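# Hang the loaded sealant gun on the back hooks

## Task

Put the sealant gun, with its cartridge, onto the two curved hooks at the rear of the table so that nothing but the hooks supports it and the cartridge has not come out; then state that the job is finished.

## Robot and tools

Robot: two arms, left_arm and right_arm, each with a two-finger parallel gripper. Calibrated bases in the scene frame: left_arm at (-0.037, +0.285, +0.046) m, quat_wxyz (+1.000, 0, 0, -0.029); right_arm at (-0.050, -0.240, +0.037) m, quat_wxyz (+1.000, 0, 0, +0.015).

Frame: every pose, velocity and target is in the scene frame. Origin is at table-top height, halfway between the nominal bases; +x points out over the table, +z up, and left_arm sits on the +y side (arm names do not match image sides). Reported hand positions and orientations may be off by a few centimetres, more at long reach.

Gripper: fingers point along the gripper's +z axis and close along its y axis. end_effector_position is the point between the pads, roughly 1 cm short of the fingertips.

The 16-number row (used by both motion tools): one flat list covering both arms, left_arm first: x, y, z, qw, qx, qy, qz, opening, then the same eight for right_arm. x, y, z are an absolute target in metres for the gripper point; the quaternion is an absolute orientation, w first. Opening runs from -1 (closed) to +1 (fully open, 0.093 m). Both arms must always be given, even if one should stay still: for a resting arm, resend its last reported pose and its current opening each time. To keep an orientation steady, repeat the same quaternion rather than copying a drifted reported one.

execute_actions(actions, cameras): actions is a list of actions; each action is a table of up to 15 rows, one row per control step of 1/30 s, and a short table repeats its last row to fill 15 steps. An action is rejected for both arms if any target lies over 0.6 m from that gripper's start position along any of its own axes; if the first action fails this against the last reported state, or any action is malformed, the whole call is rejected. An empty list just reports state and images. cameras: list of names, omitted/null/["all"] for all, [] for none; an unknown name voids the call.

Each step the controller limits the command to 100 mm and 20 degrees from the measured pose, so one action may fall short; the result's Hand target line shows where each arm is now headed, and you send the remainder next.

move(target, speed, blend, opening_speed, blocking, cameras): drives each gripper in a straight line from its Hand target to the row(s) in target (one row, or a list of up to 15 rows sharing 10 s at most). No 0.6 m limit. speed: m/s, 0.002 to 0.5, default 0.25 (turning capped at twice that in rad/s); one value or one per target. blend: metres by which corners of a list are rounded; 0 stops at each point. opening_speed: rate on the -1..+1 scale per second, at least 0.2. blocking=false returns after about 0.5 s while motion continues; a new move takes over from the running one. Openings of later list rows apply only after arms stop there. The result adds a move: line: done, off_target, moving, held or fault, plus limits=paced (pose clipped) or limits=held (steps withheld). Paths ignore obstacles and the other arm; faster motion means more lag, overshoot and harder contact. Keep paths away from an arm's own base, which can flip its shoulder.

wait(seconds): 0 to 10 s with last commands held; a running move keeps going. stop(): brakes the running move. zoom_image(camera, region): camera is cam_high, cam_low, cam_left_wrist or cam_right_wrist; region [x0, y0, x1, y1] in pixels from the top-left, no bigger than 504 by 504, on that camera's latest image. read_manual(section): only "licences", no motion. finished_scene(scene): ends the current scene, using the scene number shown in the first result; irreversible, so call it only after the gun hangs stably on the hooks with the robot clear.

Results: gripper pose, Hand target, Tool commands, grip_measured per gripper, Joint positions (last entry is finger opening in metres), Joint velocities, Joint torques, temperatures and, after execute_actions, some step positions. Quiet values are omitted. grip_measured uses the opening scale: pads meet near -0.94, each millimetre of object width adds about 0.0208, and a reading may sit up to 0.02 high. To grip a rigid object firmly, command about 0.24 below its width reading and keep sending that value; release by sending well above it. Pads push roughly 50-65 N each. Torque readings include arm weight; joints 1-3 wrap at ±28 N m.

Arm behaviour: friction and gravity can leave a gripper low, short or tilted; tiny moves may not happen or go sideways. Check position and orientation after each move and correct tilt.

Heat: holding loads, stretching out or pushing at unreachable poses warms motors. MOTOR HOT at 75 °C; at 90 °C the arm folds and stops working; at 100 °C it goes limp.

Cameras: cam_high and cam_low are fixed; cam_left_wrist and cam_right_wrist ride on the hands; all 672x504. Calibration given is approximate (a few mm and degrees).

Avoid: dropping the gun or losing its cartridge, releasing it while it moves, slamming or pressing hard, arm-to-arm contact, and anything leaving the table. Brief outside tugs on held parts or nudges to loose objects can occur.

Each tool is called after "Request:" in YAML: its name, and indented under it one key for each argument.

## Session

Request:
execute_actions:
  actions: []

Request:
zoom_image:
  camera: "cam_high"
  region: [200, 130, 500, 355]

Scene clock: 0.00 s.
left_arm: end_effector_position=(+0.3577, +0.2850, +0.1365) grip_measured=+1.000 end_effector_quat_wxyz=(+0.566, -0.028, +0.823, +0.026) | right_arm: end_effector_position=(+0.3459, -0.2467, +0.1496) grip_measured=+1.000 end_effector_quat_wxyz=(+0.620, +0.002, +0.783, -0.045)
Joint positions: left_arm=[0.005 1.554 0.399 0.787 -0.123 -0.036 0.093] | right_arm=[-0.006 1.573 0.349 0.995 0.098 -0.047 0.093]
Joint velocities: within noise
Joint torques (N m): no reading
Heat: left arm: 40 °C; right arm: 39 °C.
Hand target: left_arm +0.3589, +0.2849, +0.1392; +0.569, -0.028, +0.822, +0.025 | right_arm +0.3481, -0.2466, +0.1558; +0.627, +0.003, +0.777, -0.045
Tool commands: left_gripper/opening=+1.0 right_gripper/opening=+1.0
camera_calibration:
cam_left_wrist: T_world_to_cam=[[0.0850728, -0.996371, -0.00262258, 0.25488], [-0.715551, -0.0592636, -0.696042, 0.408638], [0.69336, 0.0610908, -0.717997, -0.0834874], [0, 0, 0, 1]] pos_world=[0.328605, 0.283272, 0.225154]
cam_right_wrist: T_world_to_cam=[[-0.106445, -0.989659, 0.0961482, -0.224574], [-0.640048, -0.0058021, -0.768313, 0.368725], [0.760926, -0.143322, -0.632812, -0.11974], [0, 0, 0, 1]] pos_world=[0.30321, -0.237273, 0.229116]

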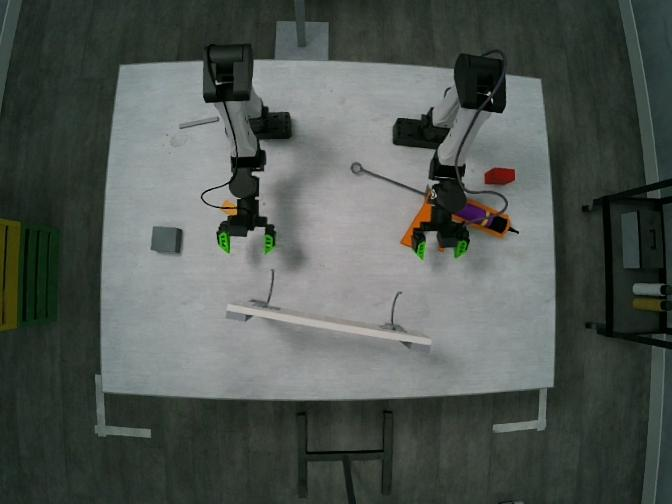

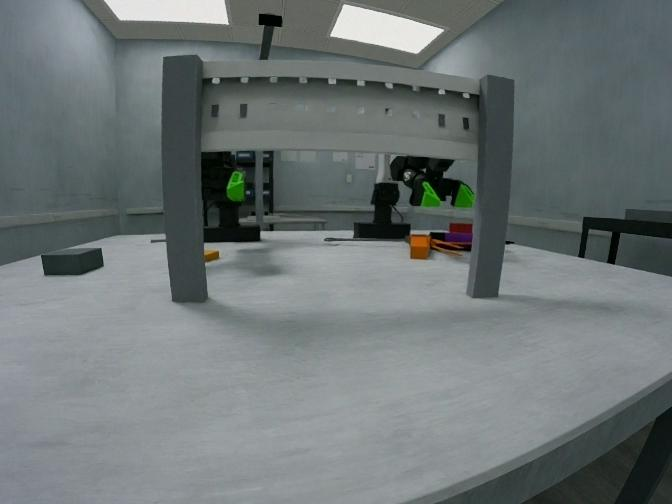

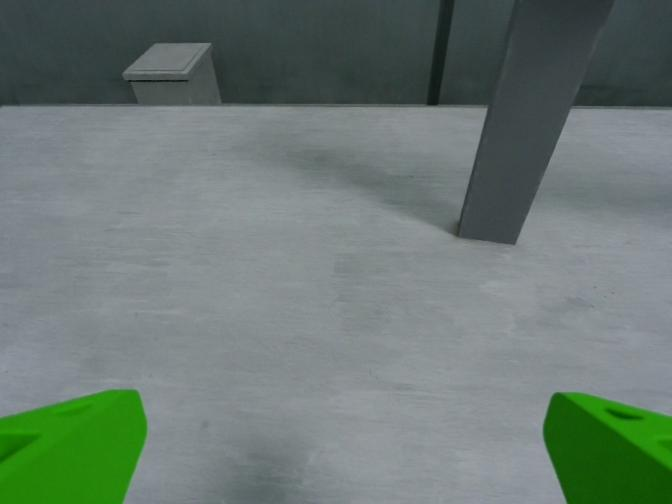

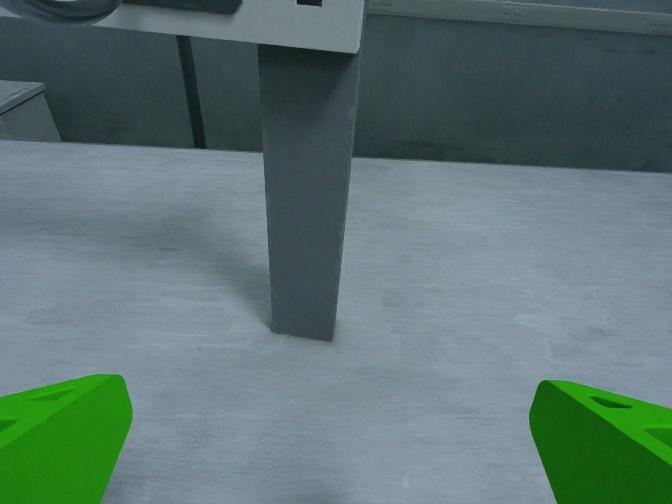

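Scaled by 1.680 from the camera's 672x504 image, which has a finer 960x720 frame.

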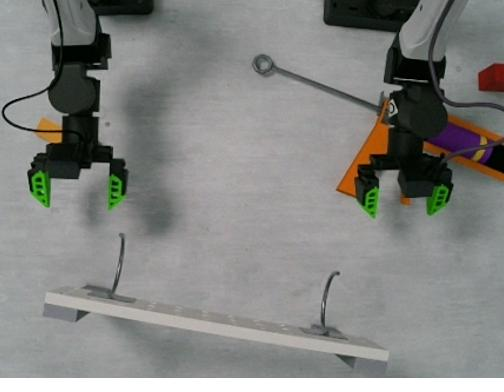

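Request:
move:
  target:
    - [0.28,0.3,0.25,0.4,-0.2,0.88,0.1,1,0.25,-0.37,0.33,0.594,-0.293,0.708,0.246,1]
    - [0.2,0.375,0.2,0,-0.566,0.824,0,1,0.25,-0.37,0.33,0.594,-0.293,0.708,0.246,1]
  speed: 0.35
  blend: 0.05

Request:
zoom_image:
  camera: "cam_high"
  region: [340, 140, 540, 290]

Request:
zoom_image:
  camera: "cam_right_wrist"
  region: [0, 60, 500, 400]

Scene clock: 68.53 s.
left_arm: end_effector_position=(+0.1972, +0.3747, +0.1986) grip_measured=+1.000 end_effector_quat_wxyz=(+0.004, -0.560, +0.828, +0.004) | right_arm: end_effector_position=(+0.2495, -0.3658, +0.3220) grip_measured=+1.000 end_effector_quat_wxyz=(+0.669, -0.210, +0.681, +0.212)
Joint positions: left_arm=[0.416 1.488 1.323 -1.399 -0.01 -0.831 0.093] | right_arm=[-0.973 1.364 0.965 -0.241 -1.544 -0.631 0.093]
Joint torques (N m): left_arm=[0.51 -4.11 6.86 0.48 0.1 -0.09] | right_arm=[-0.29 -4.34 8.96 1.22 -0.48 -0.18]
Heat: left arm: 47 °C; right arm: 41 °C.
Hand target: left_arm +0.2000, +0.3750, +0.1999; +0.000, -0.566, +0.824, +0.000 | right_arm +0.2502, -0.3697, +0.3299; +0.673, -0.218, +0.676, +0.206
Off the commanded pose: left_arm 0.003 m, 1 deg | right_arm 0.009 m, 14 deg.
joint sent to its limit (right arm) — joint 5 (wrist yaw), lower limit. The joint targets are off in orientation, not in position.
move: off_target (right_arm)
camera_calibration:
cam_left_wrist: T_world_to_cam=[[0.932141, -0.36198, -0.00915569, -0.045361], [-0.326342, -0.850788, 0.411899, 0.342095], [-0.156889, -0.38096, -0.911183, 0.438515], [0, 0, 0, 1]]
cam_right_wrist: T_world_to_cam=[[0.526556, -0.85009, 0.00929836, -0.448224], [-0.388581, -0.250391, -0.88674, 0.324707], [0.756137, 0.463305, -0.462174, 0.21384], [0, 0, 0, 1]]

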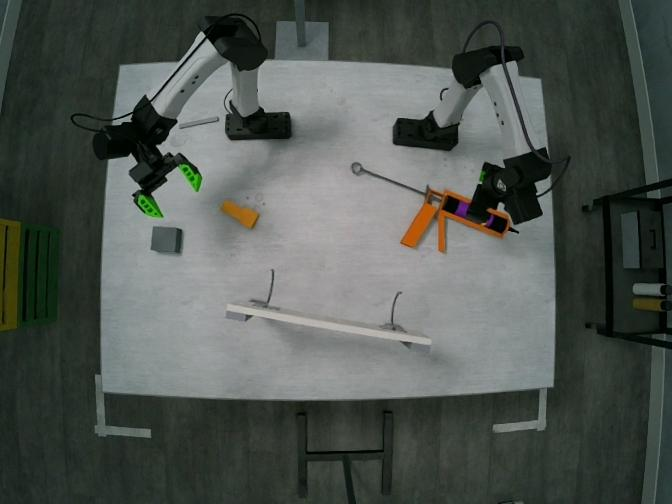

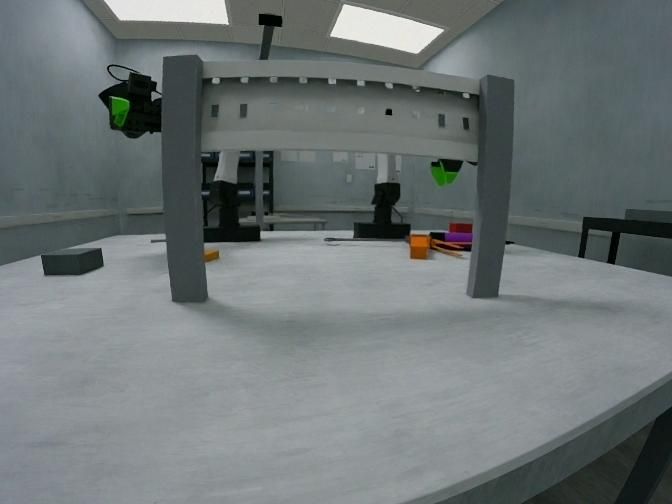

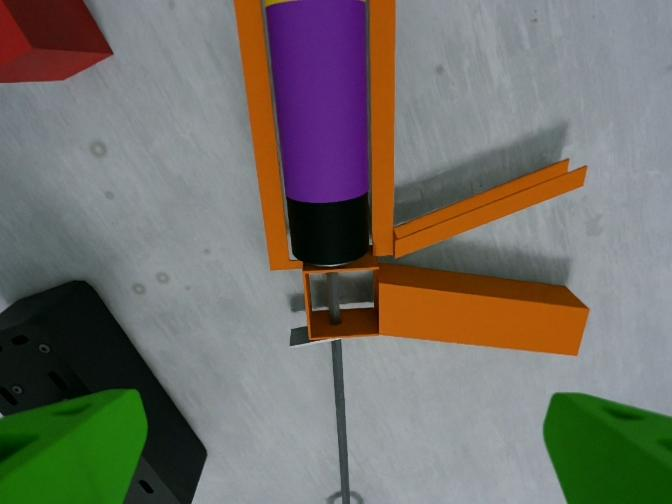

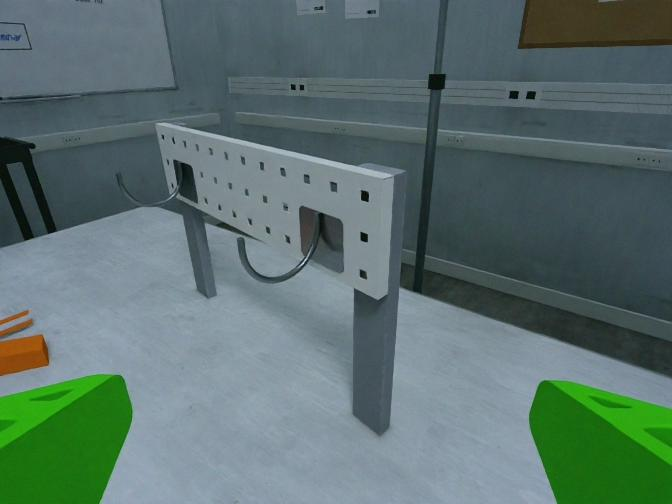

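Scaled by 2.520 from the camera's 672x504 image, which has a finer 960x720 frame.

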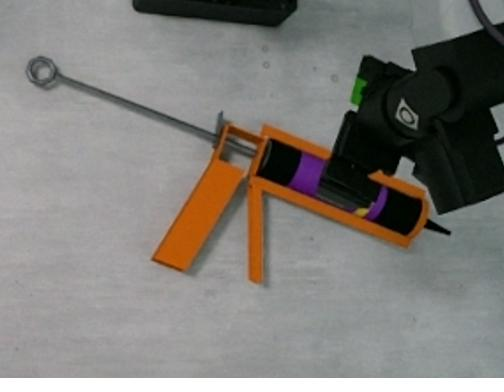

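Scaled by 1.008 from the camera's 672x504 image, which has a finer 960x720 frame.

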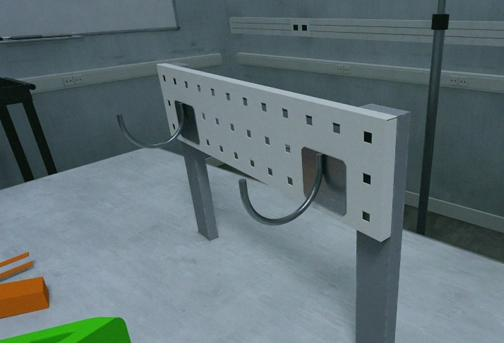

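Request:
move:
  target:
    - [0.197,0.392,0.08,0,-0.584,0.811,0,1,0.25,-0.37,0.33,0.673,-0.218,0.676,0.206,1]
    - [0.197,0.393,0.016,0,-0.584,0.811,0,1,0.25,-0.37,0.33,0.673,-0.218,0.676,0.206,1]
  speed: [0.2,0.07]
  cameras: ["cam_left_wrist","cam_low"]

Request:
zoom_image:
  camera: "cam_low"
  region: [380, 180, 540, 270]

Scene clock: 119.90 s.
left_arm: end_effector_position=(+0.1997, +0.3937, +0.0215) grip_measured=+1.000 end_effector_quat_wxyz=(+0.009, -0.586, +0.811, +0.003) | right_arm: end_effector_position=(+0.2494, -0.3657, +0.3221) grip_measured=+1.000 end_effector_quat_wxyz=(+0.669, -0.210, +0.681, +0.212)
Joint positions: left_arm=[0.481 1.72 0.811 -0.646 -0.009 -0.827 0.093] | right_arm=[-0.973 1.364 0.965 -0.242 -1.544 -0.632 0.093]
Joint torques (N m): left_arm=[0.83 -5.03 3.95 0.69 0.07 0.11] | right_arm=[-0.39 -4.6 8.58 1.38 -0.48 -0.06]
Heat: left arm: 39 °C; right arm: 46 °C.
Hand target: left_arm +0.1970, +0.3929, +0.0162; +0.000, -0.584, +0.811, +0.000 | right_arm +0.2498, -0.3699, +0.3299; +0.673, -0.217, +0.676, +0.205
Off the commanded pose: left_arm 0.006 m, 1 deg | right_arm 0.009 m, 1 deg.
joint sent to its limit (right arm) — joint 5 (wrist yaw), lower limit. The joint targets still meet the commanded pose.
move: done
camera_calibration:
cam_left_wrist: T_world_to_cam=[[0.952762, -0.303715, -0.0010616, -0.0696923], [-0.277059, -0.87056, 0.406649, 0.43011], [-0.12443, -0.387145, -0.913584, 0.28075], [0, 0, 0, 1]]
Images, in order: cam_low, cam_left_wrist.

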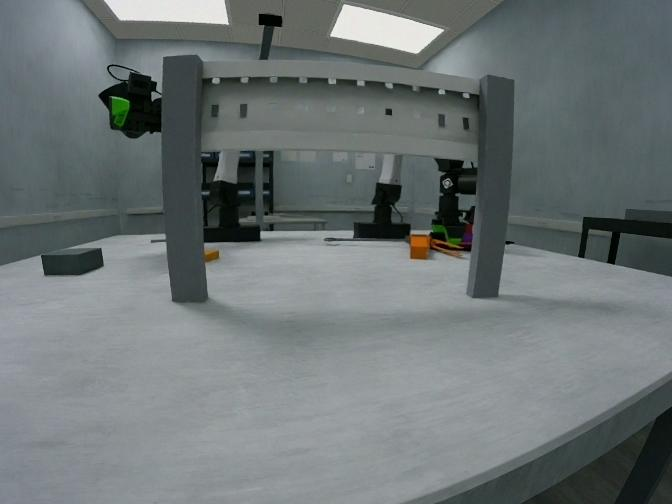

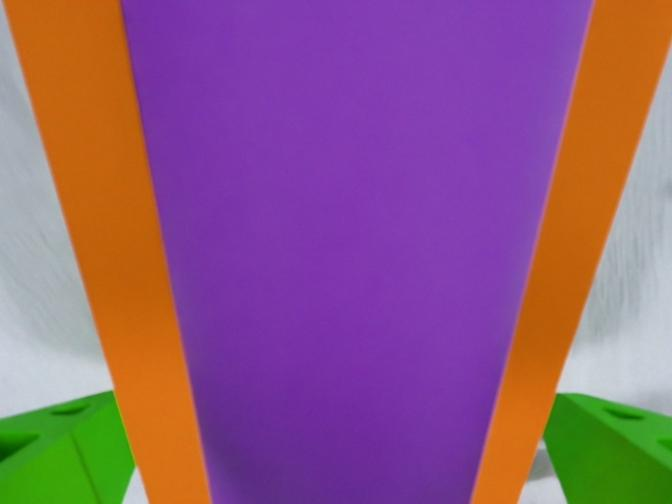

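Scaled by 3.150 from the camera's 672x504 image, which has a finer 960x720 frame.

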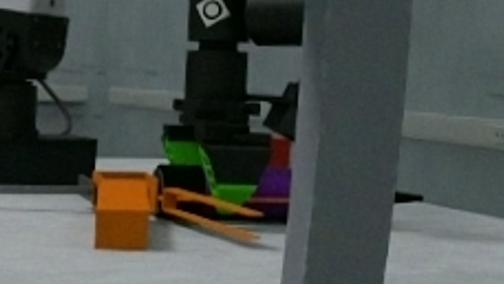

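Request:
move:
  target: [0.197,0.393,0.016,0,-0.584,0.811,0,0.1,0.25,-0.37,0.33,0.673,-0.218,0.676,0.206,1]
  opening_speed: 0.7
  cameras: ["cam_left_wrist"]

Scene clock: 128.00 s.
left_arm: end_effector_position=(+0.1990, +0.3941, +0.0213) grip_measured=+0.585 end_effector_quat_wxyz=(+0.008, -0.586, +0.810, +0.003) | right_arm: end_effector_position=(+0.2494, -0.3657, +0.3221) grip_measured=+1.000 end_effector_quat_wxyz=(+0.669, -0.210, +0.681, +0.212)
Joint positions: left_arm=[0.484 1.72 0.81 -0.647 -0.009 -0.826 0.073] | right_arm=[-0.973 1.364 0.965 -0.242 -1.544 -0.632 0.093]
Joint torques (N m): left_arm=[0.55 -5.01 4.01 0.7 0.08 0.1] | right_arm=[-0.43 -4.62 8.51 1.37 -0.5 -0.06]
Hand target: left_arm +0.1969, +0.3930, +0.0161; +0.000, -0.584, +0.811, +0.000 | right_arm +0.2498, -0.3699, +0.3299; +0.673, -0.217, +0.676, +0.205
Off the commanded pose: left_arm 0.006 m, 1 deg | right_arm 0.009 m, 1 deg.
joint sent to its limit (right arm) — joint 5 (wrist yaw), lower limit. The joint targets still meet the commanded pose.
move: done
camera_calibration:
cam_left_wrist: T_world_to_cam=[[0.953222, -0.302262, -0.0022144, -0.0694996], [-0.275157, -0.87073, 0.407576, 0.430012], [-0.125123, -0.387901, -0.913169, 0.281109], [0, 0, 0, 1]]
Images, in order: cam_left_wrist.

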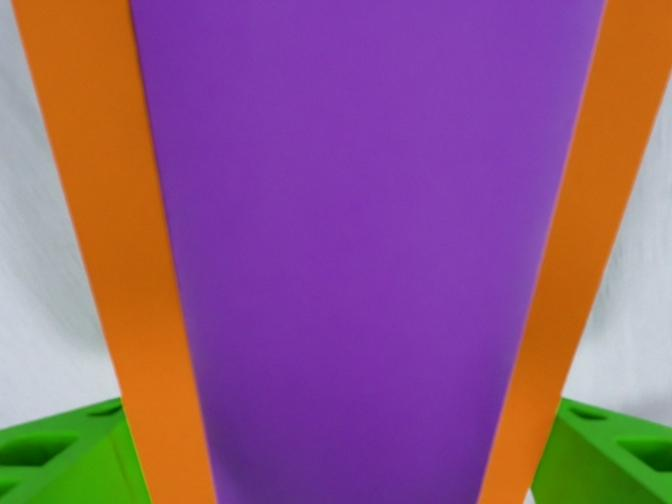

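Request:
move:
  target:
    - [0.21,0.375,0.15,0,-0.584,0.811,0,0,0.25,-0.37,0.33,0.673,-0.218,0.676,0.206,1]
    - [0.39,0.03,0.18,0,0.122,0.9925,0,0,0.25,-0.37,0.33,0.673,-0.218,0.676,0.206,1]
    - [0.38,0.01,0.21,0,0.764,0.645,0,0,0.25,-0.37,0.33,0.673,-0.218,0.676,0.206,1]
  speed: [0.15,0.32,0.32]
  blend: 0.03
  cameras: ["cam_high","cam_low"]

Scene clock: 159.93 s.
left_arm: end_effector_position=(+0.3755, +0.0159, +0.1628) grip_measured=+0.577 end_effector_quat_wxyz=(+0.049, +0.757, +0.651, +0.014) | right_arm: end_effector_position=(+0.2494, -0.3657, +0.3221) grip_measured=+1.000 end_effector_quat_wxyz=(+0.669, -0.210, +0.681, +0.212)
Joint positions: left_arm=[-0.52 2.5 2.611 -1.581 0.001 1.144 0.073] | right_arm=[-0.973 1.364 0.965 -0.242 -1.544 -0.632 0.093]
Joint torques (N m): left_arm=[-0.36 -21 9.24 0.7 0.06 0.13] | right_arm=[-0.43 -4.67 8.5 1.38 -0.47 -0.06]
Hand target: left_arm +0.3777, +0.0117, +0.2086; +0.103, +0.759, +0.642, +0.030 | right_arm +0.2499, -0.3699, +0.3299; +0.673, -0.217, +0.676, +0.205
Off the commanded pose: left_arm 0.048 m, 6 deg | right_arm 0.009 m, 1 deg.
joint sent to its limit (left arm) — joint 4 (wrist pitch), lower limit. The joint targets are off in orientation, not in position.
joint sent to its limit (right arm) — joint 5 (wrist yaw), lower limit. The joint targets still meet the commanded pose.
move: off_target (left_arm)
Images, in order: cam_high, cam_low.

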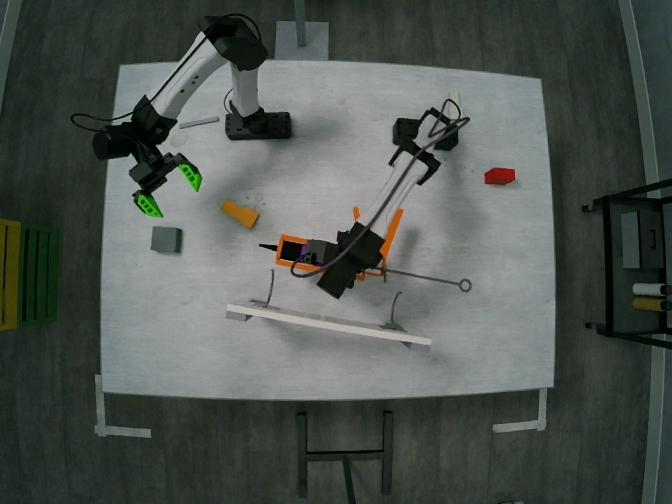

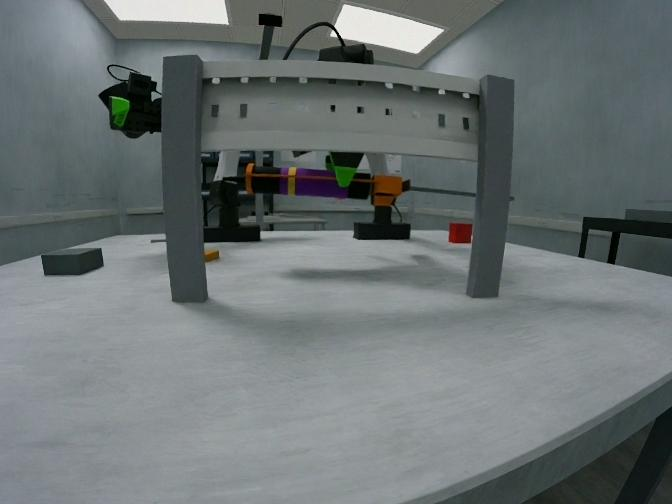

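Request:
move:
  target:
    - [0.29,0.0,0.25,0,0.764,0.645,0,0,0.25,-0.37,0.33,0.673,-0.218,0.676,0.206,1]
    - [0.31,-0.03,0.42,0.549,0.512,0.389,0.535,0,0.25,-0.37,0.33,0.673,-0.218,0.676,0.206,1]
  speed: [0.25,0.3]
  blend: 0.04

Scene clock: 175.70 s.
left_arm: end_effector_position=(+0.3081, -0.0369, +0.3433) grip_measured=+0.577 end_effector_quat_wxyz=(+0.463, +0.614, +0.373, +0.519) | right_arm: end_effector_position=(+0.2494, -0.3657, +0.3221) grip_measured=+1.000 end_effector_quat_wxyz=(+0.669, -0.210, +0.681, +0.212)
Joint positions: left_arm=[-0.96 1.595 1.071 0.475 -0.835 1.831 0.073] | right_arm=[-0.973 1.364 0.965 -0.242 -1.544 -0.632 0.093]
Joint torques (N m): left_arm=[0.61 -12.37 9.48 4.42 -0.24 0.3] | right_arm=[-0.42 -4.67 8.54 1.39 -0.48 -0.03]
Heat: left arm: 52 °C; right arm: 47 °C.
Hand target: left_arm +0.3043, -0.0221, +0.4160; +0.543, +0.517, +0.395, +0.530 | right_arm +0.2499, -0.3699, +0.3299; +0.673, -0.217, +0.676, +0.205
Off the commanded pose: left_arm 0.077 m, 16 deg | right_arm 0.009 m, 1 deg.
joint sent to its limit (right arm) — joint 5 (wrist yaw), lower limit. The joint targets still meet the commanded pose.
move: off_target (left_arm); limits=paced
camera_calibration:
cam_left_wrist: T_world_to_cam=[[0.0261153, 0.282011, -0.959056, 0.332634], [-0.249363, 0.930893, 0.266939, 0.0603476], [0.968058, 0.232182, 0.0946336, -0.238301], [0, 0, 0, 1]]
cam_right_wrist: T_world_to_cam=[[0.526825, -0.849923, 0.0092826, -0.448154], [-0.38835, -0.250404, -0.886838, 0.324751], [0.756069, 0.463603, -0.461987, 0.213949], [0, 0, 0, 1]]

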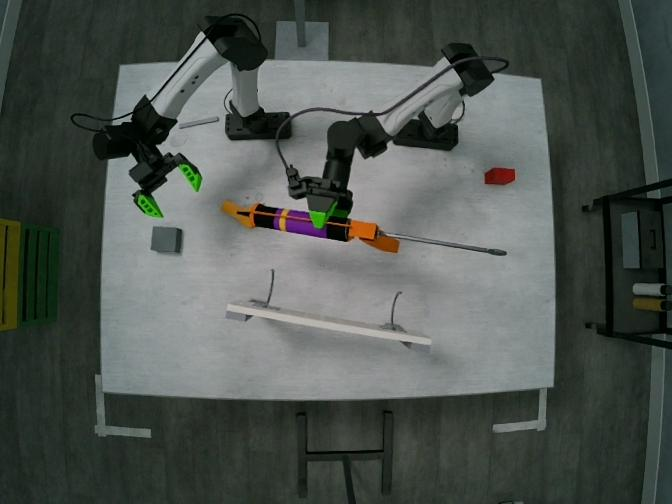

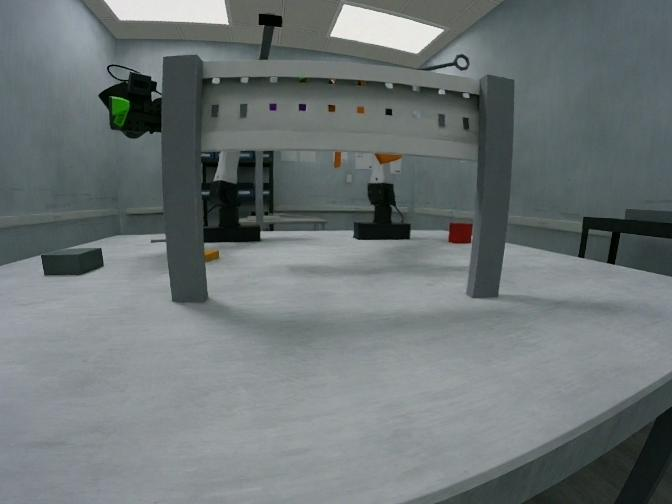

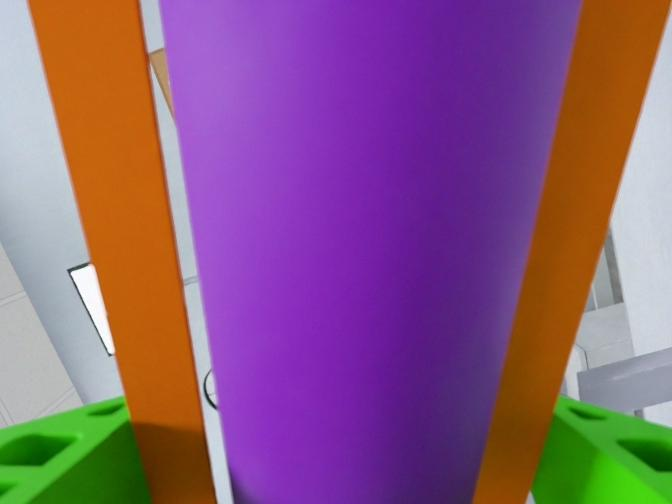

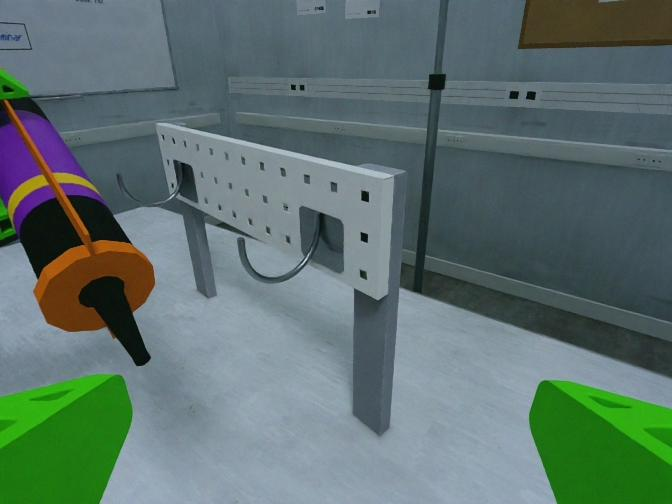

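Request:
move:
  target: [0.40,-0.052,0.44,0.646,0.409,0.496,0.412,0,0.25,-0.37,0.33,0.673,-0.218,0.676,0.206,1]
  speed: 0.2
  cameras: ["cam_high","cam_low","cam_right_wrist"]

Scene clock: 196.20 s.
left_arm: end_effector_position=(+0.3896, -0.0469, +0.3446) grip_measured=+0.577 end_effector_quat_wxyz=(+0.538, +0.526, +0.511, +0.415) | right_arm: end_effector_position=(+0.2494, -0.3657, +0.3221) grip_measured=+1.000 end_effector_quat_wxyz=(+0.669, -0.210, +0.681, +0.212)
Joint positions: left_arm=[-0.811 1.81 1.368 0.341 -0.722 1.39 0.073] | right_arm=[-0.973 1.364 0.965 -0.242 -1.544 -0.632 0.093]
Joint torques (N m): left_arm=[0.35 -13.05 13.16 4.5 -0.15 0.03] | right_arm=[-0.29 -4.57 8.51 1.4 -0.46 -0.05]
Heat: left arm: 57 °C; right arm: 48 °C.
Hand target: left_arm +0.3866, -0.0394, +0.4355; +0.641, +0.414, +0.501, +0.408 | right_arm +0.2499, -0.3699, +0.3299; +0.673, -0.217, +0.676, +0.205
Off the commanded pose: left_arm 0.096 m, 18 deg | right_arm 0.009 m, 1 deg.
joint sent to its limit (right arm) — joint 5 (wrist yaw), lower limit. The joint targets still meet the commanded pose.
move: off_target (left_arm); limits=paced
camera_calibration:
cam_right_wrist: T_world_to_cam=[[0.526825, -0.849923, 0.0092826, -0.448154], [-0.38835, -0.250404, -0.886838, 0.324751], [0.756069, 0.463603, -0.461987, 0.213949], [0, 0, 0, 1]]
Images, in order: cam_high, cam_low, cam_right_wrist.

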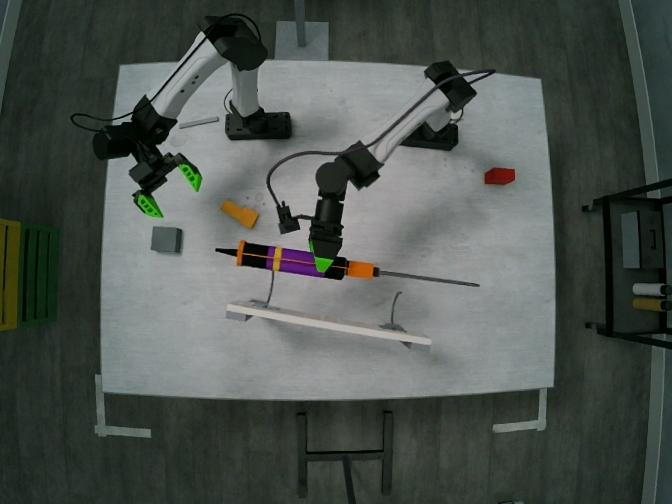

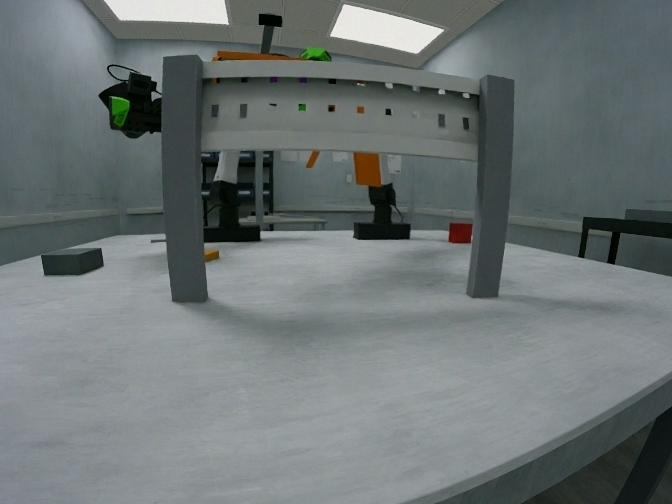

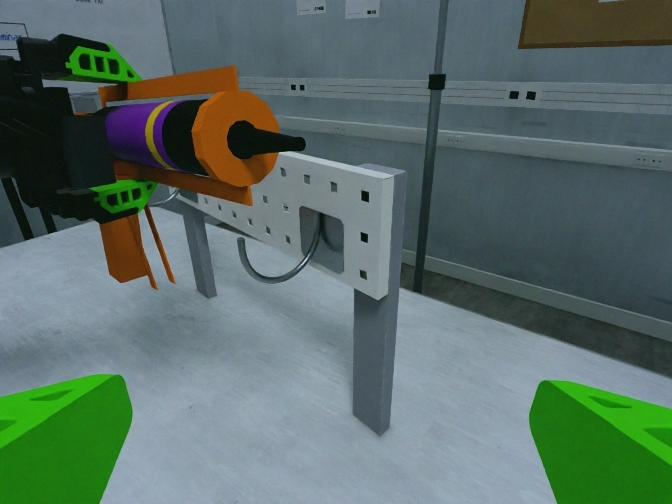

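Request:
move:
  target: [0.473,-0.062,0.445,0.655,0.420,0.487,0.398,0,0.25,-0.37,0.33,0.673,-0.218,0.676,0.206,1]
  speed: 0.12
  cameras: ["cam_high","cam_right_wrist"]

Request:
zoom_image:
  camera: "cam_high"
  region: [210, 230, 450, 360]

Scene clock: 212.60 s.
left_arm: end_effector_position=(+0.4543, -0.0513, +0.3115) grip_measured=+0.577 end_effector_quat_wxyz=(+0.536, +0.539, +0.522, +0.387) | right_arm: end_effector_position=(+0.2494, -0.3657, +0.3221) grip_measured=+1.000 end_effector_quat_wxyz=(+0.669, -0.210, +0.681, +0.212)
Joint positions: left_arm=[-0.696 1.998 1.536 0.311 -0.572 1.345 0.073] | right_arm=[-0.973 1.364 0.965 -0.242 -1.544 -0.632 0.093]
Joint torques (N m): left_arm=[0.18 -15.46 10.92 4.94 -0.15 0.05] | right_arm=[-0.39 -4.7 8.54 1.39 -0.47 -0.03]
Heat: left arm: 66 °C; right arm: 48 °C.
Hand target: left_arm +0.4517, -0.0461, +0.4058; +0.646, +0.427, +0.496, +0.393 | right_arm +0.2499, -0.3699, +0.3299; +0.673, -0.217, +0.676, +0.205
Off the commanded pose: left_arm 0.135 m, 20 deg; position and orientation clipped | right_arm 0.009 m, 1 deg.
joint sent to its limit (right arm) — joint 5 (wrist yaw), lower limit. The joint targets still meet the commanded pose.
move: off_target (left_arm); limits=paced
camera_calibration:
cam_right_wrist: T_world_to_cam=[[0.526825, -0.849923, 0.0092826, -0.448154], [-0.38835, -0.250404, -0.886838, 0.324751], [0.756069, 0.463603, -0.461987, 0.213949], [0, 0, 0, 1]]
Images, in order: cam_high, cam_right_wrist.

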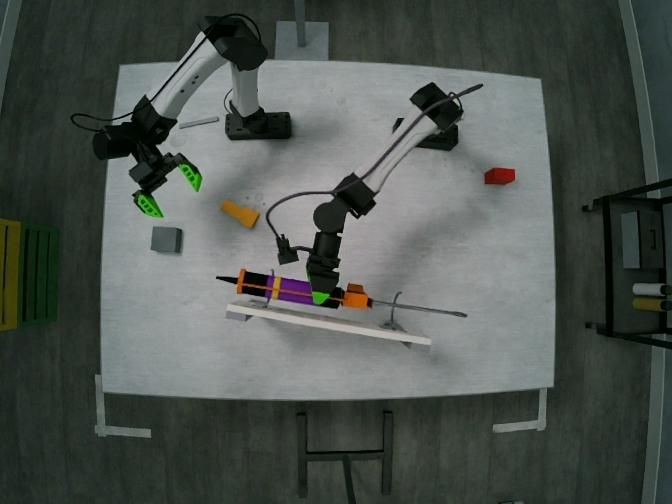

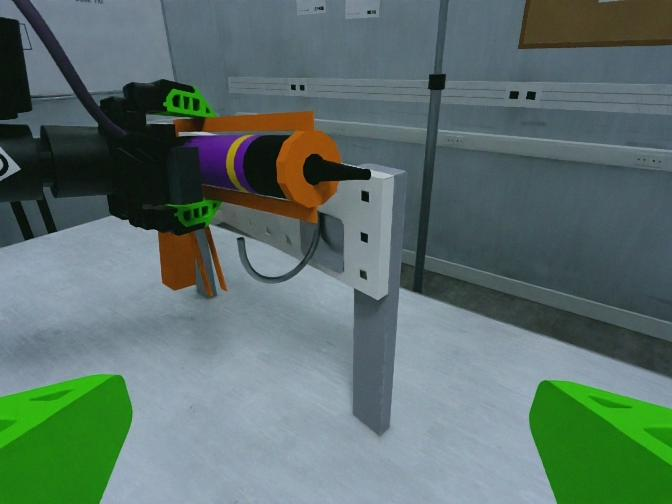

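Scaled by 2.100 from the camera's 672x504 image, which has a finer 960x720 frame.

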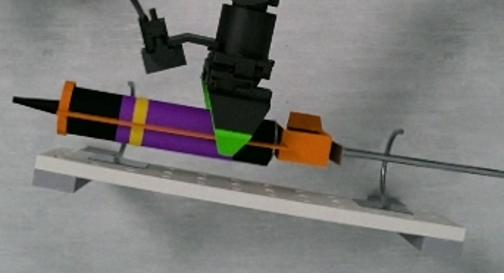

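Request:
move:
  target: [0.464,-0.062,0.355,0.640,0.443,0.473,0.415,0,0.25,-0.37,0.33,0.673,-0.218,0.676,0.206,1]
  speed: 0.09
  cameras: ["cam_high","cam_right_wrist"]

Request:
zoom_image:
  camera: "cam_high"
  region: [210, 230, 450, 360]

Scene clock: 225.53 s.
left_arm: end_effector_position=(+0.4540, -0.0524, +0.2674) grip_measured=+0.577 end_effector_quat_wxyz=(+0.531, +0.547, +0.511, +0.397) | right_arm: end_effector_position=(+0.2494, -0.3657, +0.3221) grip_measured=+1.000 end_effector_quat_wxyz=(+0.669, -0.210, +0.681, +0.212)
Joint positions: left_arm=[-0.698 2.051 1.424 0.483 -0.571 1.383 0.073] | right_arm=[-0.973 1.364 0.965 -0.242 -1.544 -0.632 0.093]
Joint torques (N m): left_arm=[-0.27 -15.21 9.59 4.89 -0.19 0.22] | right_arm=[-0.38 -4.62 8.51 1.38 -0.48 -0.05]
Heat: left arm: 71 °C; right arm: 48 °C.
Hand target: left_arm +0.4522, -0.0520, +0.3527; +0.631, +0.448, +0.482, +0.410 | right_arm +0.2499, -0.3699, +0.3299; +0.673, -0.217, +0.676, +0.205
Off the commanded pose: left_arm 0.089 m, 18 deg | right_arm 0.009 m, 1 deg.
joint sent to its limit (right arm) — joint 5 (wrist yaw), lower limit. The joint targets still meet the commanded pose.
move: off_target (left_arm); limits=paced
camera_calibration:
cam_right_wrist: T_world_to_cam=[[0.526825, -0.849923, 0.0092826, -0.448154], [-0.38835, -0.250404, -0.886838, 0.324751], [0.756069, 0.463603, -0.461987, 0.213949], [0, 0, 0, 1]]
Images, in order: cam_high, cam_right_wrist.

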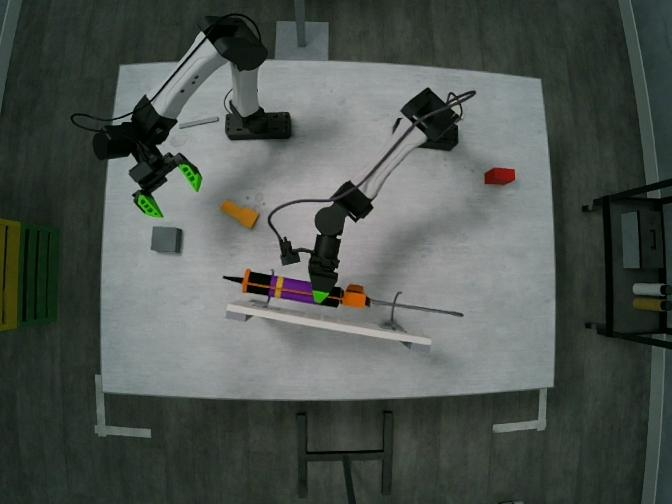

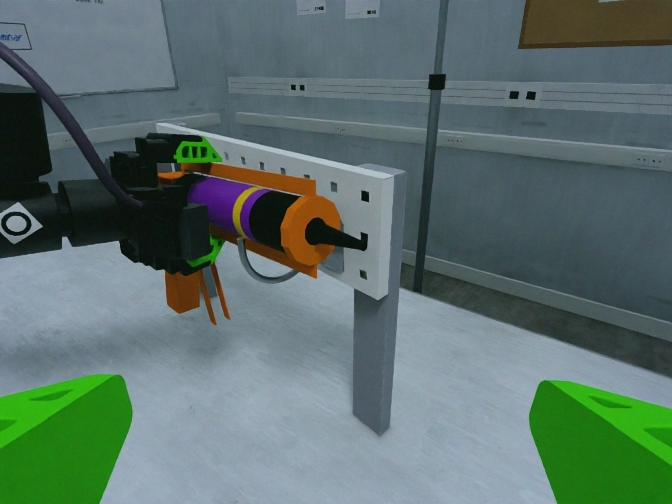

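Scaled by 2.100 from the camera's 672x504 image, which has a finer 960x720 frame.

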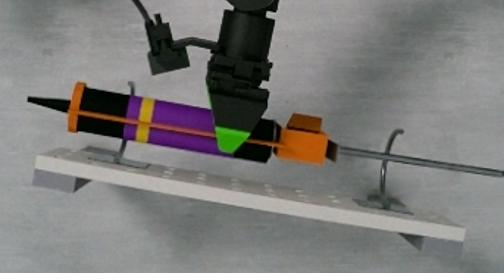

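Request:
move:
  target: [0.470,-0.060,0.285,0.622,0.457,0.477,0.419,0,0.25,-0.37,0.33,0.673,-0.218,0.676,0.206,1]
  speed: 0.06
  cameras: ["cam_high","cam_low","cam_right_wrist"]

Request:
zoom_image:
  camera: "cam_high"
  region: [210, 230, 450, 360]

Request:
zoom_image:
  camera: "cam_right_wrist"
  region: [100, 100, 420, 340]

Scene clock: 236.27 s.
left_arm: end_effector_position=(+0.4604, -0.0553, +0.2414) grip_measured=+0.577 end_effector_quat_wxyz=(+0.570, +0.510, +0.496, +0.410) | right_arm: end_effector_position=(+0.2494, -0.3657, +0.3222) grip_measured=+1.000 end_effector_quat_wxyz=(+0.669, -0.210, +0.681, +0.212)
Joint positions: left_arm=[-0.696 2.161 1.362 0.783 -0.578 1.414 0.073] | right_arm=[-0.973 1.364 0.965 -0.242 -1.545 -0.632 0.093]
Joint torques (N m): left_arm=[0.61 -12.38 9.92 3.65 0.04 0.17] | right_arm=[-0.38 -4.59 8.51 1.4 -0.46 -0.06]
Hand target: left_arm +0.4659, -0.0566, +0.2844; +0.620, +0.459, +0.479, +0.419 | right_arm +0.2498, -0.3699, +0.3299; +0.673, -0.217, +0.676, +0.205
Off the commanded pose: left_arm 0.045 m, 9 deg | right_arm 0.009 m, 1 deg.
joint sent to its limit (right arm) — joint 5 (wrist yaw), lower limit. The joint targets still meet the commanded pose.
move: off_target (left_arm)
camera_calibration:
cam_right_wrist: T_world_to_cam=[[0.527083, -0.849763, 0.00926598, -0.448104], [-0.38811, -0.250404, -0.886943, 0.324758], [0.756012, 0.463896, -0.461785, 0.214025], [0, 0, 0, 1]]
Images, in order: cam_high, cam_low, cam_right_wrist.

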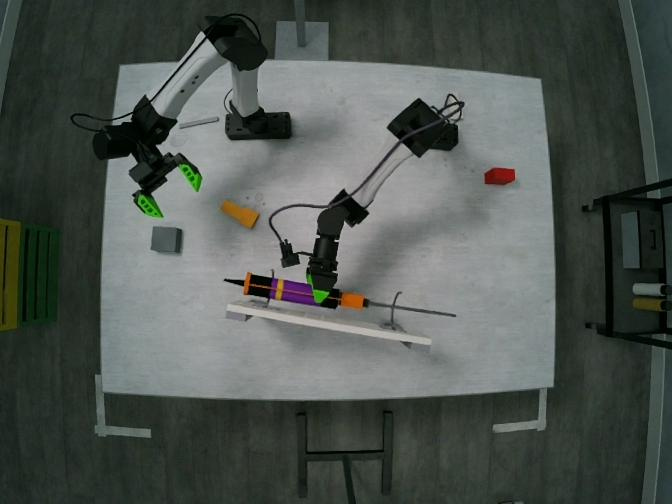

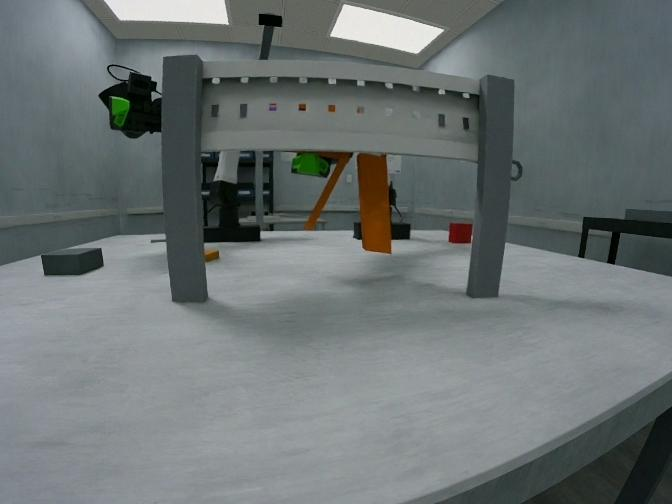

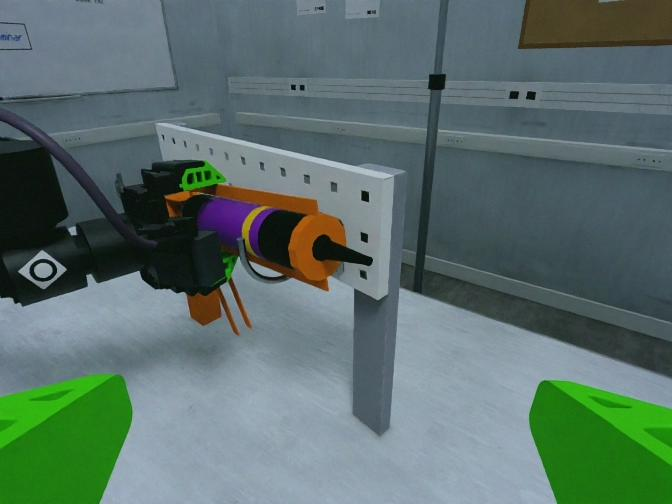

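Scaled by 2.100 from the camera's 672x504 image, which has a finer 960x720 frame.

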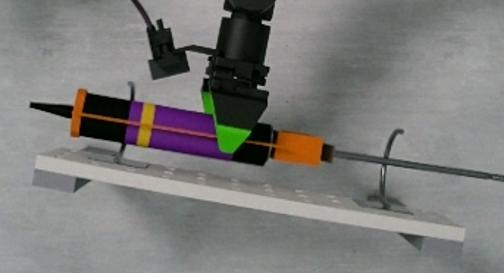

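Scaled by 1.575 from the camera's 672x504 image, which has a finer 960x720 frame.

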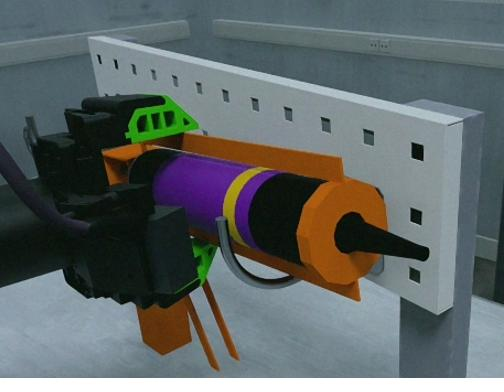

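Request:
move:
  target: [0.464,-0.057,0.232,0.580,0.500,0.492,0.414,0,0.25,-0.37,0.33,0.673,-0.218,0.676,0.206,1]
  speed: 0.05
  cameras: ["cam_high","cam_right_wrist"]

Request:
zoom_image:
  camera: "cam_high"
  region: [210, 230, 450, 360]

Request:
zoom_image:
  camera: "cam_right_wrist"
  region: [100, 100, 420, 340]

Scene clock: 245.40 s.
left_arm: end_effector_position=(+0.4618, -0.0540, +0.2400) grip_measured=+0.577 end_effector_quat_wxyz=(+0.573, +0.502, +0.496, +0.418) | right_arm: end_effector_position=(+0.2494, -0.3657, +0.3222) grip_measured=+1.000 end_effector_quat_wxyz=(+0.669, -0.210, +0.681, +0.212)
Joint positions: left_arm=[-0.696 2.178 1.362 0.822 -0.591 1.425 0.073] | right_arm=[-0.973 1.364 0.965 -0.242 -1.545 -0.632 0.093]
Joint torques (N m): left_arm=[0.28 -10.36 5.83 2.85 0.19 -0.04] | right_arm=[-0.34 -4.6 8.51 1.39 -0.48 -0.04]
Hand target: left_arm +0.4637, -0.0567, +0.2321; +0.580, +0.500, +0.492, +0.414 | right_arm +0.2498, -0.3699, +0.3299; +0.673, -0.217, +0.676, +0.205
Off the commanded pose: left_arm 0.009 m, 1 deg | right_arm 0.009 m, 1 deg.
joint sent to its limit (right arm) — joint 5 (wrist yaw), lower limit. The joint targets still meet the commanded pose.
move: done
camera_calibration:
cam_right_wrist: T_world_to_cam=[[0.527083, -0.849763, 0.00926598, -0.448104], [-0.38811, -0.250404, -0.886943, 0.324758], [0.756012, 0.463896, -0.461785, 0.214025], [0, 0, 0, 1]]
Images, in order: cam_high, cam_right_wrist.

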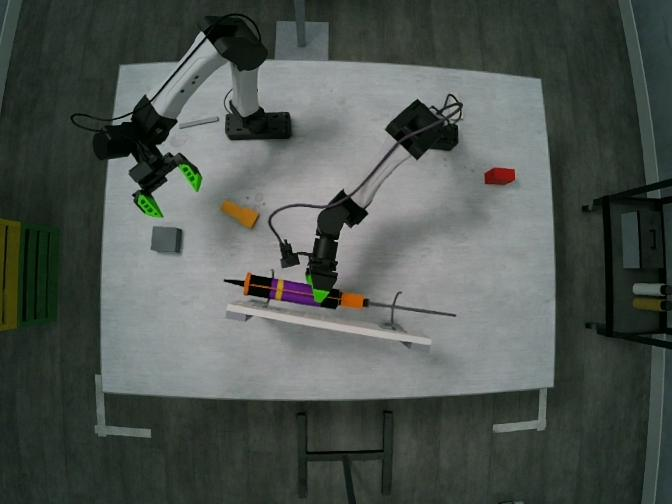

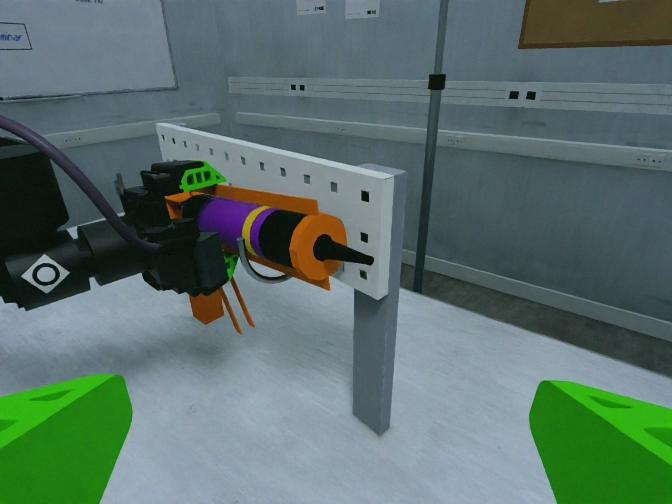

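Scaled by 2.100 from the camera's 672x504 image, which has a finer 960x720 frame.

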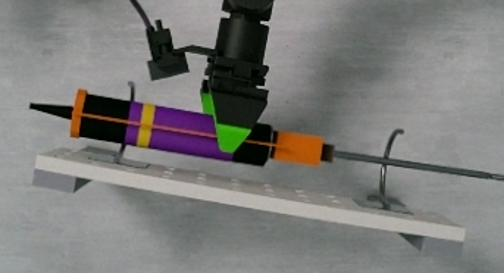

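Scaled by 1.575 from the camera's 672x504 image, which has a finer 960x720 frame.

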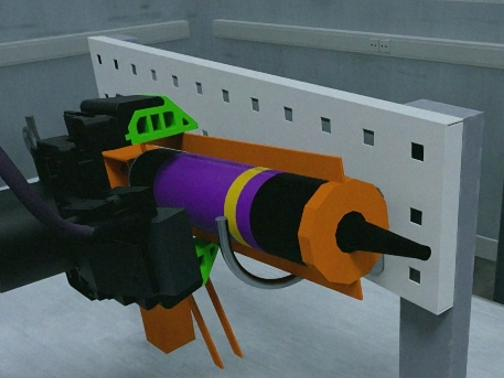

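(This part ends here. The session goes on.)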